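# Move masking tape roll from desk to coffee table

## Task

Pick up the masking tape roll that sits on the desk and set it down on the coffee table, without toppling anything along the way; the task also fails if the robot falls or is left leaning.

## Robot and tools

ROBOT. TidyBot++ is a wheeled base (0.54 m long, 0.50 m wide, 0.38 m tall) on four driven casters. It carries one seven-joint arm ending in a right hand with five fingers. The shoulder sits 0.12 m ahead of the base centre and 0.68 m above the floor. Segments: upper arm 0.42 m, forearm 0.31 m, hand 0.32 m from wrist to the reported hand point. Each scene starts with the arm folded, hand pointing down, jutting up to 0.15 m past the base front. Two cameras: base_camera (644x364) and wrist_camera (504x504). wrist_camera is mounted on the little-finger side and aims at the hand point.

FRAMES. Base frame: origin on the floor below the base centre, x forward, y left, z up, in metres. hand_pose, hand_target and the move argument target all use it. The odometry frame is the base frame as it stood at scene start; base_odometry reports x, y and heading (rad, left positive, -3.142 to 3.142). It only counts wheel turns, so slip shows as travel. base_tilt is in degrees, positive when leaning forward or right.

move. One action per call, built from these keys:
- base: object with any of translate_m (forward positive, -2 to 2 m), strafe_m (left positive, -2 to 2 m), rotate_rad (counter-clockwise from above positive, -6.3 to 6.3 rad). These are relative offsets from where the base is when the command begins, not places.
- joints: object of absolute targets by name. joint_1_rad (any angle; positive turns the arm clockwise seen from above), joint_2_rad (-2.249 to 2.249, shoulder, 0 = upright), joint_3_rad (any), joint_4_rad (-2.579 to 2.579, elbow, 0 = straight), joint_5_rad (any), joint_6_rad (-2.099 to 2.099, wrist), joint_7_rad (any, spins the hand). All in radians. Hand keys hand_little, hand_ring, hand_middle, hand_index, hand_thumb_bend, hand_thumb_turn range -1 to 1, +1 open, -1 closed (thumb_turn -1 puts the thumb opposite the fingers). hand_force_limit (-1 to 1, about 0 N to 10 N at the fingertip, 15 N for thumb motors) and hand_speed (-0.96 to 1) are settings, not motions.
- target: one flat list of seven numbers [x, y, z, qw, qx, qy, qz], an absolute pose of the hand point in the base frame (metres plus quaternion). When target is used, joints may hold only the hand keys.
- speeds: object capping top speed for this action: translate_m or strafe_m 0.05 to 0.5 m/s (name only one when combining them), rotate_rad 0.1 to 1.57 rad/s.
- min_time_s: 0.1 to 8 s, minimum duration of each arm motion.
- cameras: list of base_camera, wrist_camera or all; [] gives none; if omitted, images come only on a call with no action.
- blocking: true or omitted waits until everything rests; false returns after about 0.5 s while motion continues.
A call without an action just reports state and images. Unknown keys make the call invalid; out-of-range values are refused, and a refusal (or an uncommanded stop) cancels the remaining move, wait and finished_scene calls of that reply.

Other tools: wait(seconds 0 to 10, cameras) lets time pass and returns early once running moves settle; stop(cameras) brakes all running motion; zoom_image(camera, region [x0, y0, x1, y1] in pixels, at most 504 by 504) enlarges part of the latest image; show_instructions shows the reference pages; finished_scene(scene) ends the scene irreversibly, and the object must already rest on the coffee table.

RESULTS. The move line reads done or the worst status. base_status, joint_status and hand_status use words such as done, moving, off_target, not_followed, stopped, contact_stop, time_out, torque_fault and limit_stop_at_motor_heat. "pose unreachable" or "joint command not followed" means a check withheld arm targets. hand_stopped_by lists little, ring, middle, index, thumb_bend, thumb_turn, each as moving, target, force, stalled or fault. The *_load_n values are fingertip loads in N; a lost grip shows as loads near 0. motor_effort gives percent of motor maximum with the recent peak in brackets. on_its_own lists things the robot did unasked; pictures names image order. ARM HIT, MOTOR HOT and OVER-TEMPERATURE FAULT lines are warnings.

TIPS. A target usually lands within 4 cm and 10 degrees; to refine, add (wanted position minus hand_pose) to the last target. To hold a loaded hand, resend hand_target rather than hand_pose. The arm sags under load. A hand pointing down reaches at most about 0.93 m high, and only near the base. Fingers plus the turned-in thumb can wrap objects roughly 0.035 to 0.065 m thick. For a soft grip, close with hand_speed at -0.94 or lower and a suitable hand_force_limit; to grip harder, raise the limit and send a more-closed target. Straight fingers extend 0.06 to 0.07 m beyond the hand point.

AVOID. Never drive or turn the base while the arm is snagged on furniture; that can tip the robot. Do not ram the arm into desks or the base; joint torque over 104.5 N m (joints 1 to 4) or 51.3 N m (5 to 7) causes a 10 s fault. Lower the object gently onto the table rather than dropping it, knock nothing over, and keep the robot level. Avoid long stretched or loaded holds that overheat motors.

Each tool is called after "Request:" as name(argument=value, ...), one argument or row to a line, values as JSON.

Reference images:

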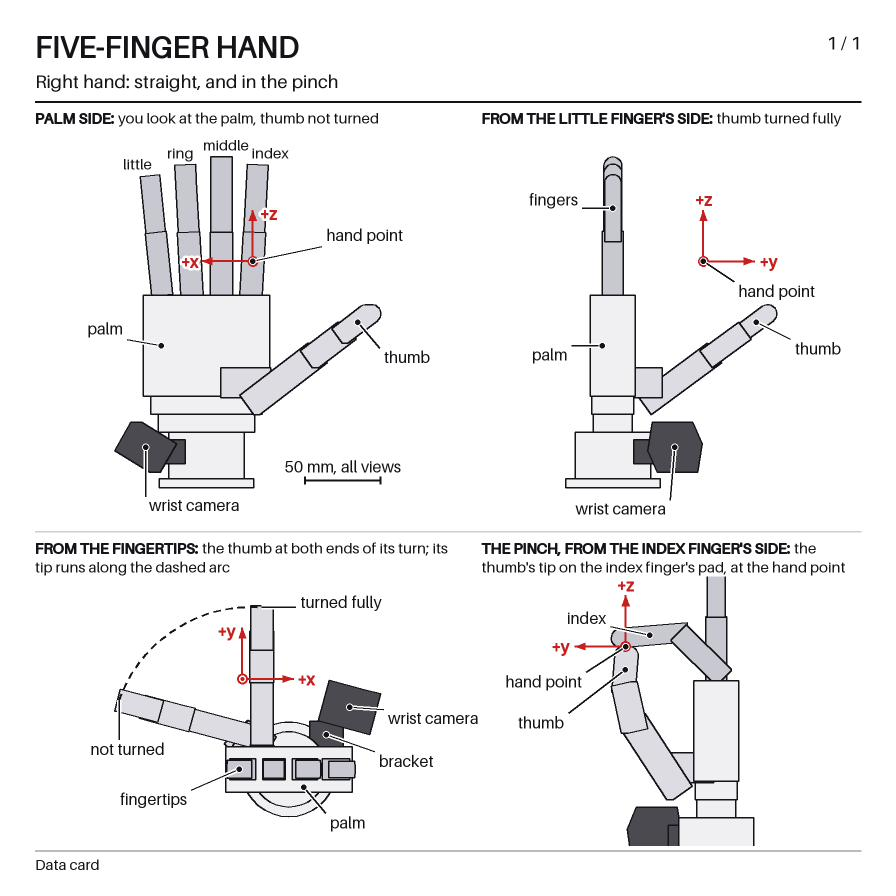

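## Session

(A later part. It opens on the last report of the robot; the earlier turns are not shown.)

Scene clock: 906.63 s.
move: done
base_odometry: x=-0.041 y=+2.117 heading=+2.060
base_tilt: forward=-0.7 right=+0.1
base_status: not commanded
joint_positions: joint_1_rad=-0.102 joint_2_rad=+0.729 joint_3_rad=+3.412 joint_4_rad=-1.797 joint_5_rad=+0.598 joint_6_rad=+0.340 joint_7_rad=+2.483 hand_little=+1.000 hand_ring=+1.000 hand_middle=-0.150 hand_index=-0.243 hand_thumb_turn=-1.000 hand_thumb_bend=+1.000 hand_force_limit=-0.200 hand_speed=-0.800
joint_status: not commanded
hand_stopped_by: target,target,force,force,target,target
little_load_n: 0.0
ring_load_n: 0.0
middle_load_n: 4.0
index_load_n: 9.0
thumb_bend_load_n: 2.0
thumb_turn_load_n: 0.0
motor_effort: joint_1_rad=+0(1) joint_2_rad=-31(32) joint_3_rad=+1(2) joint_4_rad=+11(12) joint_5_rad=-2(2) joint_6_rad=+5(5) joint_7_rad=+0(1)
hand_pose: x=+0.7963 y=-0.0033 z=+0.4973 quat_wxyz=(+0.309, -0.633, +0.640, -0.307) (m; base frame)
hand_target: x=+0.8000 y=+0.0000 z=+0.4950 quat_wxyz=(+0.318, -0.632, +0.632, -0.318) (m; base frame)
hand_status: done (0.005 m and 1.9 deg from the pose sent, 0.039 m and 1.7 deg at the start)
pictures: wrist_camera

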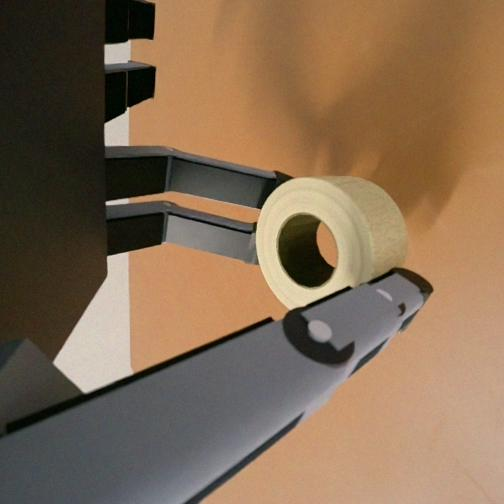

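Shadow converging. Keep lowering in small steps.

Request:
move(
  target=[0.80, 0.0, 0.48, 0.318, -0.6315, 0.6315, -0.318],
  min_time_s=2,
  cameras=["wrist_camera"],
)

Request:
move(
  target=[0.80, 0.0, 0.47, 0.318, -0.6315, 0.6315, -0.318],
  min_time_s=2,
  cameras=["wrist_camera"],
)

Scene clock: 915.97 s.
move: done
base_odometry: x=-0.041 y=+2.117 heading=+2.060
base_tilt: forward=-0.8 right=+0.1
base_status: not commanded
joint_positions: joint_1_rad=-0.109 joint_2_rad=+0.760 joint_3_rad=+3.423 joint_4_rad=-1.803 joint_5_rad=+0.565 joint_6_rad=+0.375 joint_7_rad=+2.505 hand_little=+1.000 hand_ring=+1.000 hand_middle=-0.150 hand_index=-0.243 hand_thumb_turn=-1.000 hand_thumb_bend=+1.000 hand_force_limit=-0.200 hand_speed=-0.800
joint_status: not commanded
hand_stopped_by: target,target,force,force,target,target
little_load_n: 0.0
ring_load_n: -0.5
middle_load_n: 4.0
index_load_n: 9.0
thumb_bend_load_n: 2.0
thumb_turn_load_n: -0.5
motor_effort: joint_1_rad=+0(2) joint_2_rad=-32(32) joint_3_rad=+2(2) joint_4_rad=+11(11) joint_5_rad=-2(3) joint_6_rad=+5(5) joint_7_rad=+0(1)
hand_pose: x=+0.7964 y=-0.0018 z=+0.4825 quat_wxyz=(+0.310, -0.633, +0.640, -0.305) (m; base frame)
hand_target: x=+0.8000 y=+0.0000 z=+0.4800 quat_wxyz=(+0.318, -0.632, +0.632, -0.318) (m; base frame)
hand_status: done (0.005 m and 1.9 deg from the pose sent, 0.018 m and 1.9 deg at the start)
pictures: wrist_camera

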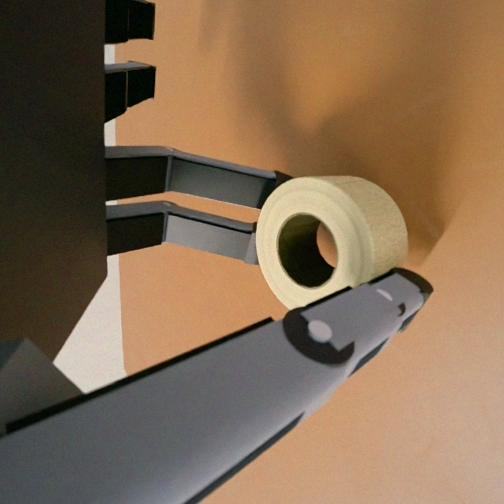

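Scene clock: 918.27 s.
move: done
base_odometry: x=-0.041 y=+2.117 heading=+2.060
base_tilt: forward=-0.7 right=+0.1
base_status: not commanded
joint_positions: joint_1_rad=-0.114 joint_2_rad=+0.782 joint_3_rad=+3.431 joint_4_rad=-1.806 joint_5_rad=+0.546 joint_6_rad=+0.399 joint_7_rad=+2.516 hand_little=+1.000 hand_ring=+1.000 hand_middle=-0.150 hand_index=-0.243 hand_thumb_turn=-1.000 hand_thumb_bend=+1.000 hand_force_limit=-0.200 hand_speed=-0.800
joint_status: not commanded
hand_stopped_by: target,target,force,force,target,target
little_load_n: 0.0
ring_load_n: 0.0
middle_load_n: 4.5
index_load_n: 8.5
thumb_bend_load_n: 1.5
thumb_turn_load_n: 0.0
motor_effort: joint_1_rad=+0(1) joint_2_rad=-31(32) joint_3_rad=+2(2) joint_4_rad=+11(11) joint_5_rad=-1(3) joint_6_rad=+5(6) joint_7_rad=+0(1)
hand_pose: x=+0.7963 y=-0.0009 z=+0.4723 quat_wxyz=(+0.311, -0.633, +0.640, -0.304) (m; base frame)
hand_target: x=+0.8000 y=+0.0000 z=+0.4700 quat_wxyz=(+0.318, -0.632, +0.632, -0.318) (m; base frame)
hand_status: done (0.004 m and 2.0 deg from the pose sent, 0.013 m and 1.9 deg at the start)
pictures: wrist_camera

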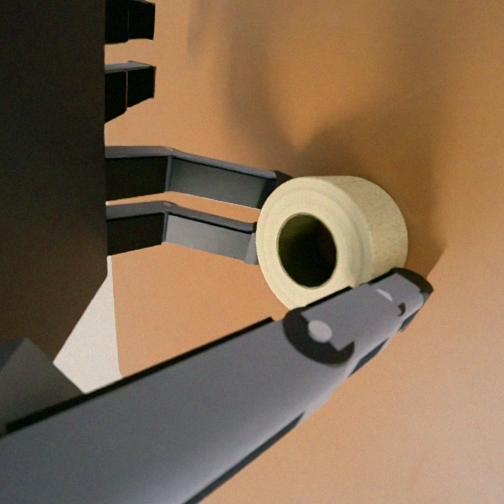

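Request:
move(
  target=[0.80, 0.0, 0.463, 0.318, -0.6315, 0.6315, -0.318],
  min_time_s=1.5,
  cameras=["wrist_camera"],
)

Request:
move(
  target=[0.80, 0.0, 0.456, 0.318, -0.6315, 0.6315, -0.318],
  min_time_s=1.5,
  cameras=["wrist_camera"],
)

Scene clock: 930.10 s.
move: done
base_odometry: x=-0.041 y=+2.117 heading=+2.060
base_tilt: forward=-0.8 right=+0.1
base_status: not commanded
joint_positions: joint_1_rad=-0.115 joint_2_rad=+0.790 joint_3_rad=+3.434 joint_4_rad=-1.806 joint_5_rad=+0.531 joint_6_rad=+0.417 joint_7_rad=+2.526 hand_little=+1.000 hand_ring=+1.000 hand_middle=-0.150 hand_index=-0.242 hand_thumb_turn=-1.000 hand_thumb_bend=+1.000 hand_force_limit=-0.200 hand_speed=-0.800
joint_status: not commanded
hand_stopped_by: target,target,force,force,target,target
little_load_n: 0.0
ring_load_n: 0.0
middle_load_n: 4.0
index_load_n: 9.0
thumb_bend_load_n: 1.5
thumb_turn_load_n: 0.0
motor_effort: joint_1_rad=-1(1) joint_2_rad=-30(32) joint_3_rad=+1(2) joint_4_rad=+10(11) joint_5_rad=-1(3) joint_6_rad=+5(5) joint_7_rad=+1(1)
hand_pose: x=+0.7991 y=-0.0004 z=+0.4712 quat_wxyz=(+0.316, -0.632, +0.638, -0.306) (m; base frame)
hand_target: x=+0.8000 y=+0.0000 z=+0.4630 quat_wxyz=(+0.318, -0.632, +0.632, -0.318) (m; base frame)
hand_status: done (0.008 m and 1.6 deg from the pose sent, 0.010 m and 2.0 deg at the start)
pictures: wrist_camera

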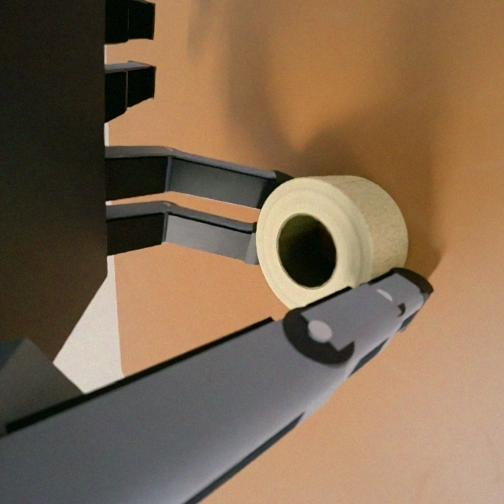

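Scene clock: 931.90 s.
move: done
base_odometry: x=-0.041 y=+2.117 heading=+2.060
base_tilt: forward=-0.7 right=+0.1
base_status: not commanded
joint_positions: joint_1_rad=-0.118 joint_2_rad=+0.797 joint_3_rad=+3.441 joint_4_rad=-1.806 joint_5_rad=+0.519 joint_6_rad=+0.437 joint_7_rad=+2.531 hand_little=+1.000 hand_ring=+1.000 hand_middle=-0.150 hand_index=-0.242 hand_thumb_turn=-1.000 hand_thumb_bend=+1.000 hand_force_limit=-0.200 hand_speed=-0.800
joint_status: not commanded
hand_stopped_by: target,target,force,force,target,target
little_load_n: 0.0
ring_load_n: 0.0
middle_load_n: 4.0
index_load_n: 9.0
thumb_bend_load_n: 2.0
thumb_turn_load_n: -0.5
motor_effort: joint_1_rad=-1(1) joint_2_rad=-29(31) joint_3_rad=+1(2) joint_4_rad=+9(10) joint_5_rad=-2(2) joint_6_rad=+4(5) joint_7_rad=+0(1)
hand_pose: x=+0.8025 y=+0.0000 z=+0.4714 quat_wxyz=(+0.321, -0.629, +0.637, -0.309) (m; base frame)
hand_target: x=+0.8000 y=+0.0000 z=+0.4560 quat_wxyz=(+0.318, -0.632, +0.632, -0.318) (m; base frame)
hand_status: done (0.016 m and 1.3 deg from the pose sent, 0.015 m and 1.6 deg at the start)
pictures: wrist_camera

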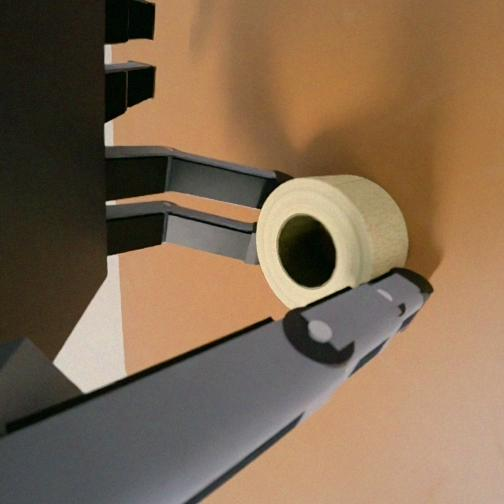

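Request:
move(
  target=[0.80, 0.0, 0.466, 0.318, -0.6315, 0.6315, -0.318],
  min_time_s=1,
)

Request:
move(
  joints={"hand_index": 0.3, "hand_middle": 0.35},
  cameras=["wrist_camera"],
)

Scene clock: 939.13 s.
move: done
base_odometry: x=-0.041 y=+2.117 heading=+2.060
base_tilt: forward=-0.7 right=+0.1
base_status: not commanded
joint_positions: joint_1_rad=-0.118 joint_2_rad=+0.797 joint_3_rad=+3.441 joint_4_rad=-1.806 joint_5_rad=+0.519 joint_6_rad=+0.437 joint_7_rad=+2.531 hand_little=+1.000 hand_ring=+1.000 hand_middle=-0.150 hand_index=-0.242 hand_thumb_turn=-1.000 hand_thumb_bend=+1.000 hand_force_limit=-0.200 hand_speed=-0.800
joint_status: not commanded
hand_stopped_by: target,target,force,force,target,target
little_load_n: 0.0
ring_load_n: 0.0
middle_load_n: 3.5
index_load_n: 8.5
thumb_bend_load_n: 2.0
thumb_turn_load_n: 0.0
motor_effort: joint_1_rad=-1(2) joint_2_rad=-29(30) joint_3_rad=+1(2) joint_4_rad=+9(10) joint_5_rad=-2(2) joint_6_rad=+5(5) joint_7_rad=+0(1)
hand_pose: x=+0.8025 y=+0.0000 z=+0.4714 quat_wxyz=(+0.321, -0.629, +0.637, -0.309) (m; base frame)
hand_target: x=+0.8000 y=+0.0000 z=+0.4660 quat_wxyz=(+0.318, -0.632, +0.632, -0.318) (m; base frame)
hand_status: done (0.006 m and 1.3 deg from the pose sent, 0.006 m and 1.3 deg at the start)
pictures: none

Scene clock: 940.60 s.
move: done
base_odometry: x=-0.041 y=+2.117 heading=+2.060
base_tilt: forward=-0.8 right=+0.1
base_status: not commanded
joint_positions: joint_1_rad=-0.118 joint_2_rad=+0.797 joint_3_rad=+3.441 joint_4_rad=-1.808 joint_5_rad=+0.519 joint_6_rad=+0.438 joint_7_rad=+2.531 hand_little=+1.000 hand_ring=+1.000 hand_middle=+0.350 hand_index=+0.300 hand_thumb_turn=-1.000 hand_thumb_bend=+1.000 hand_force_limit=-0.200 hand_speed=-0.800
joint_status: all done
hand_stopped_by: target,target,target,target,target,target
little_load_n: 0.0
ring_load_n: 0.0
middle_load_n: -0.5
index_load_n: 0.0
thumb_bend_load_n: 0.0
thumb_turn_load_n: 0.0
motor_effort: joint_1_rad=-1(1) joint_2_rad=-31(32) joint_3_rad=+2(3) joint_4_rad=+10(10) joint_5_rad=-1(2) joint_6_rad=+5(5) joint_7_rad=+0(1)
hand_pose: x=+0.8017 y=+0.0001 z=+0.4710 quat_wxyz=(+0.321, -0.629, +0.637, -0.309) (m; base frame)
hand_target: x=+0.8000 y=+0.0000 z=+0.4660 quat_wxyz=(+0.318, -0.632, +0.632, -0.318) (m; base frame)
hand_status: not commanded
pictures: wrist_camera

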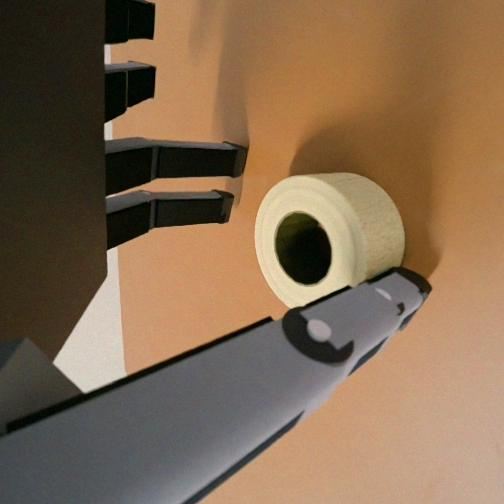

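Request:
move(
  joints={"hand_index": 1, "hand_middle": 1},
)

Request:
move(
  target=[0.785, 0.0, 0.53, 0.318, -0.6315, 0.6315, -0.318],
  min_time_s=2,
  cameras=["wrist_camera"],
)

Request:
move(
  target=[0.65, 0.0, 0.80, 0.318, -0.6315, 0.6315, -0.318],
  min_time_s=3,
  cameras=["wrist_camera"],
)

Scene clock: 950.50 s.
move: done
base_odometry: x=-0.041 y=+2.117 heading=+2.060
base_tilt: forward=-0.7 right=+0.0
base_status: not commanded
joint_positions: joint_1_rad=-0.118 joint_2_rad=+0.797 joint_3_rad=+3.441 joint_4_rad=-1.808 joint_5_rad=+0.519 joint_6_rad=+0.438 joint_7_rad=+2.531 hand_little=+1.000 hand_ring=+1.000 hand_middle=+1.000 hand_index=+1.000 hand_thumb_turn=-1.000 hand_thumb_bend=+1.000 hand_force_limit=-0.200 hand_speed=-0.800
joint_status: all done
hand_stopped_by: target,target,target,target,target,target
little_load_n: 0.0
ring_load_n: 0.0
middle_load_n: 0.0
index_load_n: 0.0
thumb_bend_load_n: 0.0
thumb_turn_load_n: 0.0
motor_effort: joint_1_rad=+0(1) joint_2_rad=-31(32) joint_3_rad=+2(2) joint_4_rad=+10(10) joint_5_rad=-1(3) joint_6_rad=+5(6) joint_7_rad=+1(1)
hand_pose: x=+0.8017 y=+0.0001 z=+0.4710 quat_wxyz=(+0.321, -0.629, +0.637, -0.309) (m; base frame)
hand_target: x=+0.8000 y=+0.0000 z=+0.4660 quat_wxyz=(+0.318, -0.632, +0.632, -0.318) (m; base frame)
hand_status: not commanded
pictures: none

Scene clock: 952.83 s.
move: done
base_odometry: x=-0.041 y=+2.117 heading=+2.060
base_tilt: forward=-0.7 right=+0.1
base_status: not commanded
joint_positions: joint_1_rad=-0.118 joint_2_rad=+0.696 joint_3_rad=+3.434 joint_4_rad=-1.829 joint_5_rad=+0.519 joint_6_rad=+0.384 joint_7_rad=+2.531 hand_little=+1.000 hand_ring=+1.000 hand_middle=+1.000 hand_index=+1.000 hand_thumb_turn=-1.000 hand_thumb_bend=+1.000 hand_force_limit=-0.200 hand_speed=-0.800
joint_status: not commanded
hand_stopped_by: target,target,target,target,target,target
little_load_n: 0.0
ring_load_n: 0.0
middle_load_n: 0.0
index_load_n: 0.0
thumb_bend_load_n: 0.0
thumb_turn_load_n: 0.0
motor_effort: joint_1_rad=+0(2) joint_2_rad=-30(32) joint_3_rad=+1(2) joint_4_rad=+11(11) joint_5_rad=-2(2) joint_6_rad=+5(6) joint_7_rad=+0(1)
hand_pose: x=+0.7999 y=-0.0034 z=+0.5201 quat_wxyz=(+0.328, -0.616, +0.639, -0.323) (m; base frame)
hand_target: x=+0.7850 y=+0.0000 z=+0.5300 quat_wxyz=(+0.318, -0.632, +0.632, -0.318) (m; base frame)
hand_status: done (0.018 m and 2.4 deg from the pose sent, 0.061 m and 1.3 deg at the start)
pictures: wrist_camera

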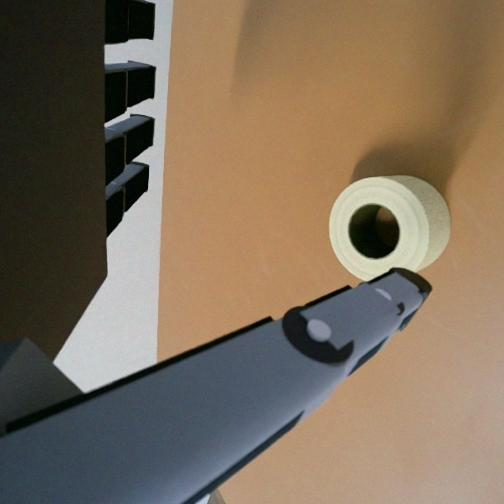

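Scene clock: 956.47 s.
move: done
base_odometry: x=-0.041 y=+2.117 heading=+2.060
base_tilt: forward=-0.8 right=+0.1
base_status: not commanded
joint_positions: joint_1_rad=+0.011 joint_2_rad=+0.028 joint_3_rad=+3.235 joint_4_rad=-1.796 joint_5_rad=-0.123 joint_6_rad=-0.399 joint_7_rad=+3.319 hand_little=+1.000 hand_ring=+1.000 hand_middle=+1.000 hand_index=+1.000 hand_thumb_turn=-1.000 hand_thumb_bend=+1.000 hand_force_limit=-0.200 hand_speed=-0.800
joint_status: not commanded
hand_stopped_by: target,target,target,target,target,target
little_load_n: 0.0
ring_load_n: 0.0
middle_load_n: 0.0
index_load_n: 0.0
thumb_bend_load_n: 0.0
thumb_turn_load_n: 0.0
motor_effort: joint_1_rad=+0(2) joint_2_rad=-16(32) joint_3_rad=+0(2) joint_4_rad=+16(16) joint_5_rad=-1(2) joint_6_rad=+6(6) joint_7_rad=+0(1)
hand_pose: x=+0.6556 y=-0.0123 z=+0.7808 quat_wxyz=(+0.302, -0.628, +0.638, -0.327) (m; base frame)
hand_target: x=+0.6500 y=+0.0000 z=+0.8000 quat_wxyz=(+0.318, -0.632, +0.632, -0.318) (m; base frame)
hand_status: done (0.023 m and 2.2 deg from the pose sent, 0.317 m and 2.4 deg at the start)
pictures: wrist_camera

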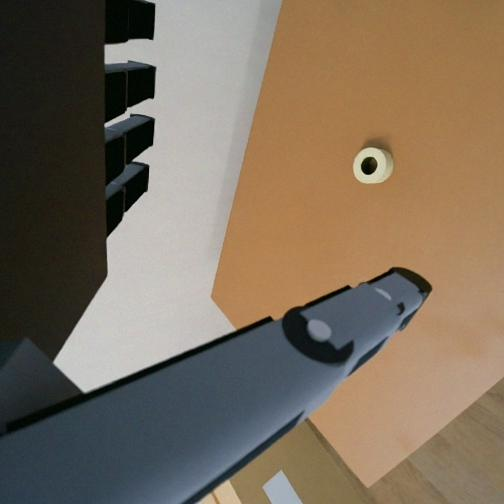

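Request:
finished_scene(
  scene=1,
)

The scene is finished: the task was done.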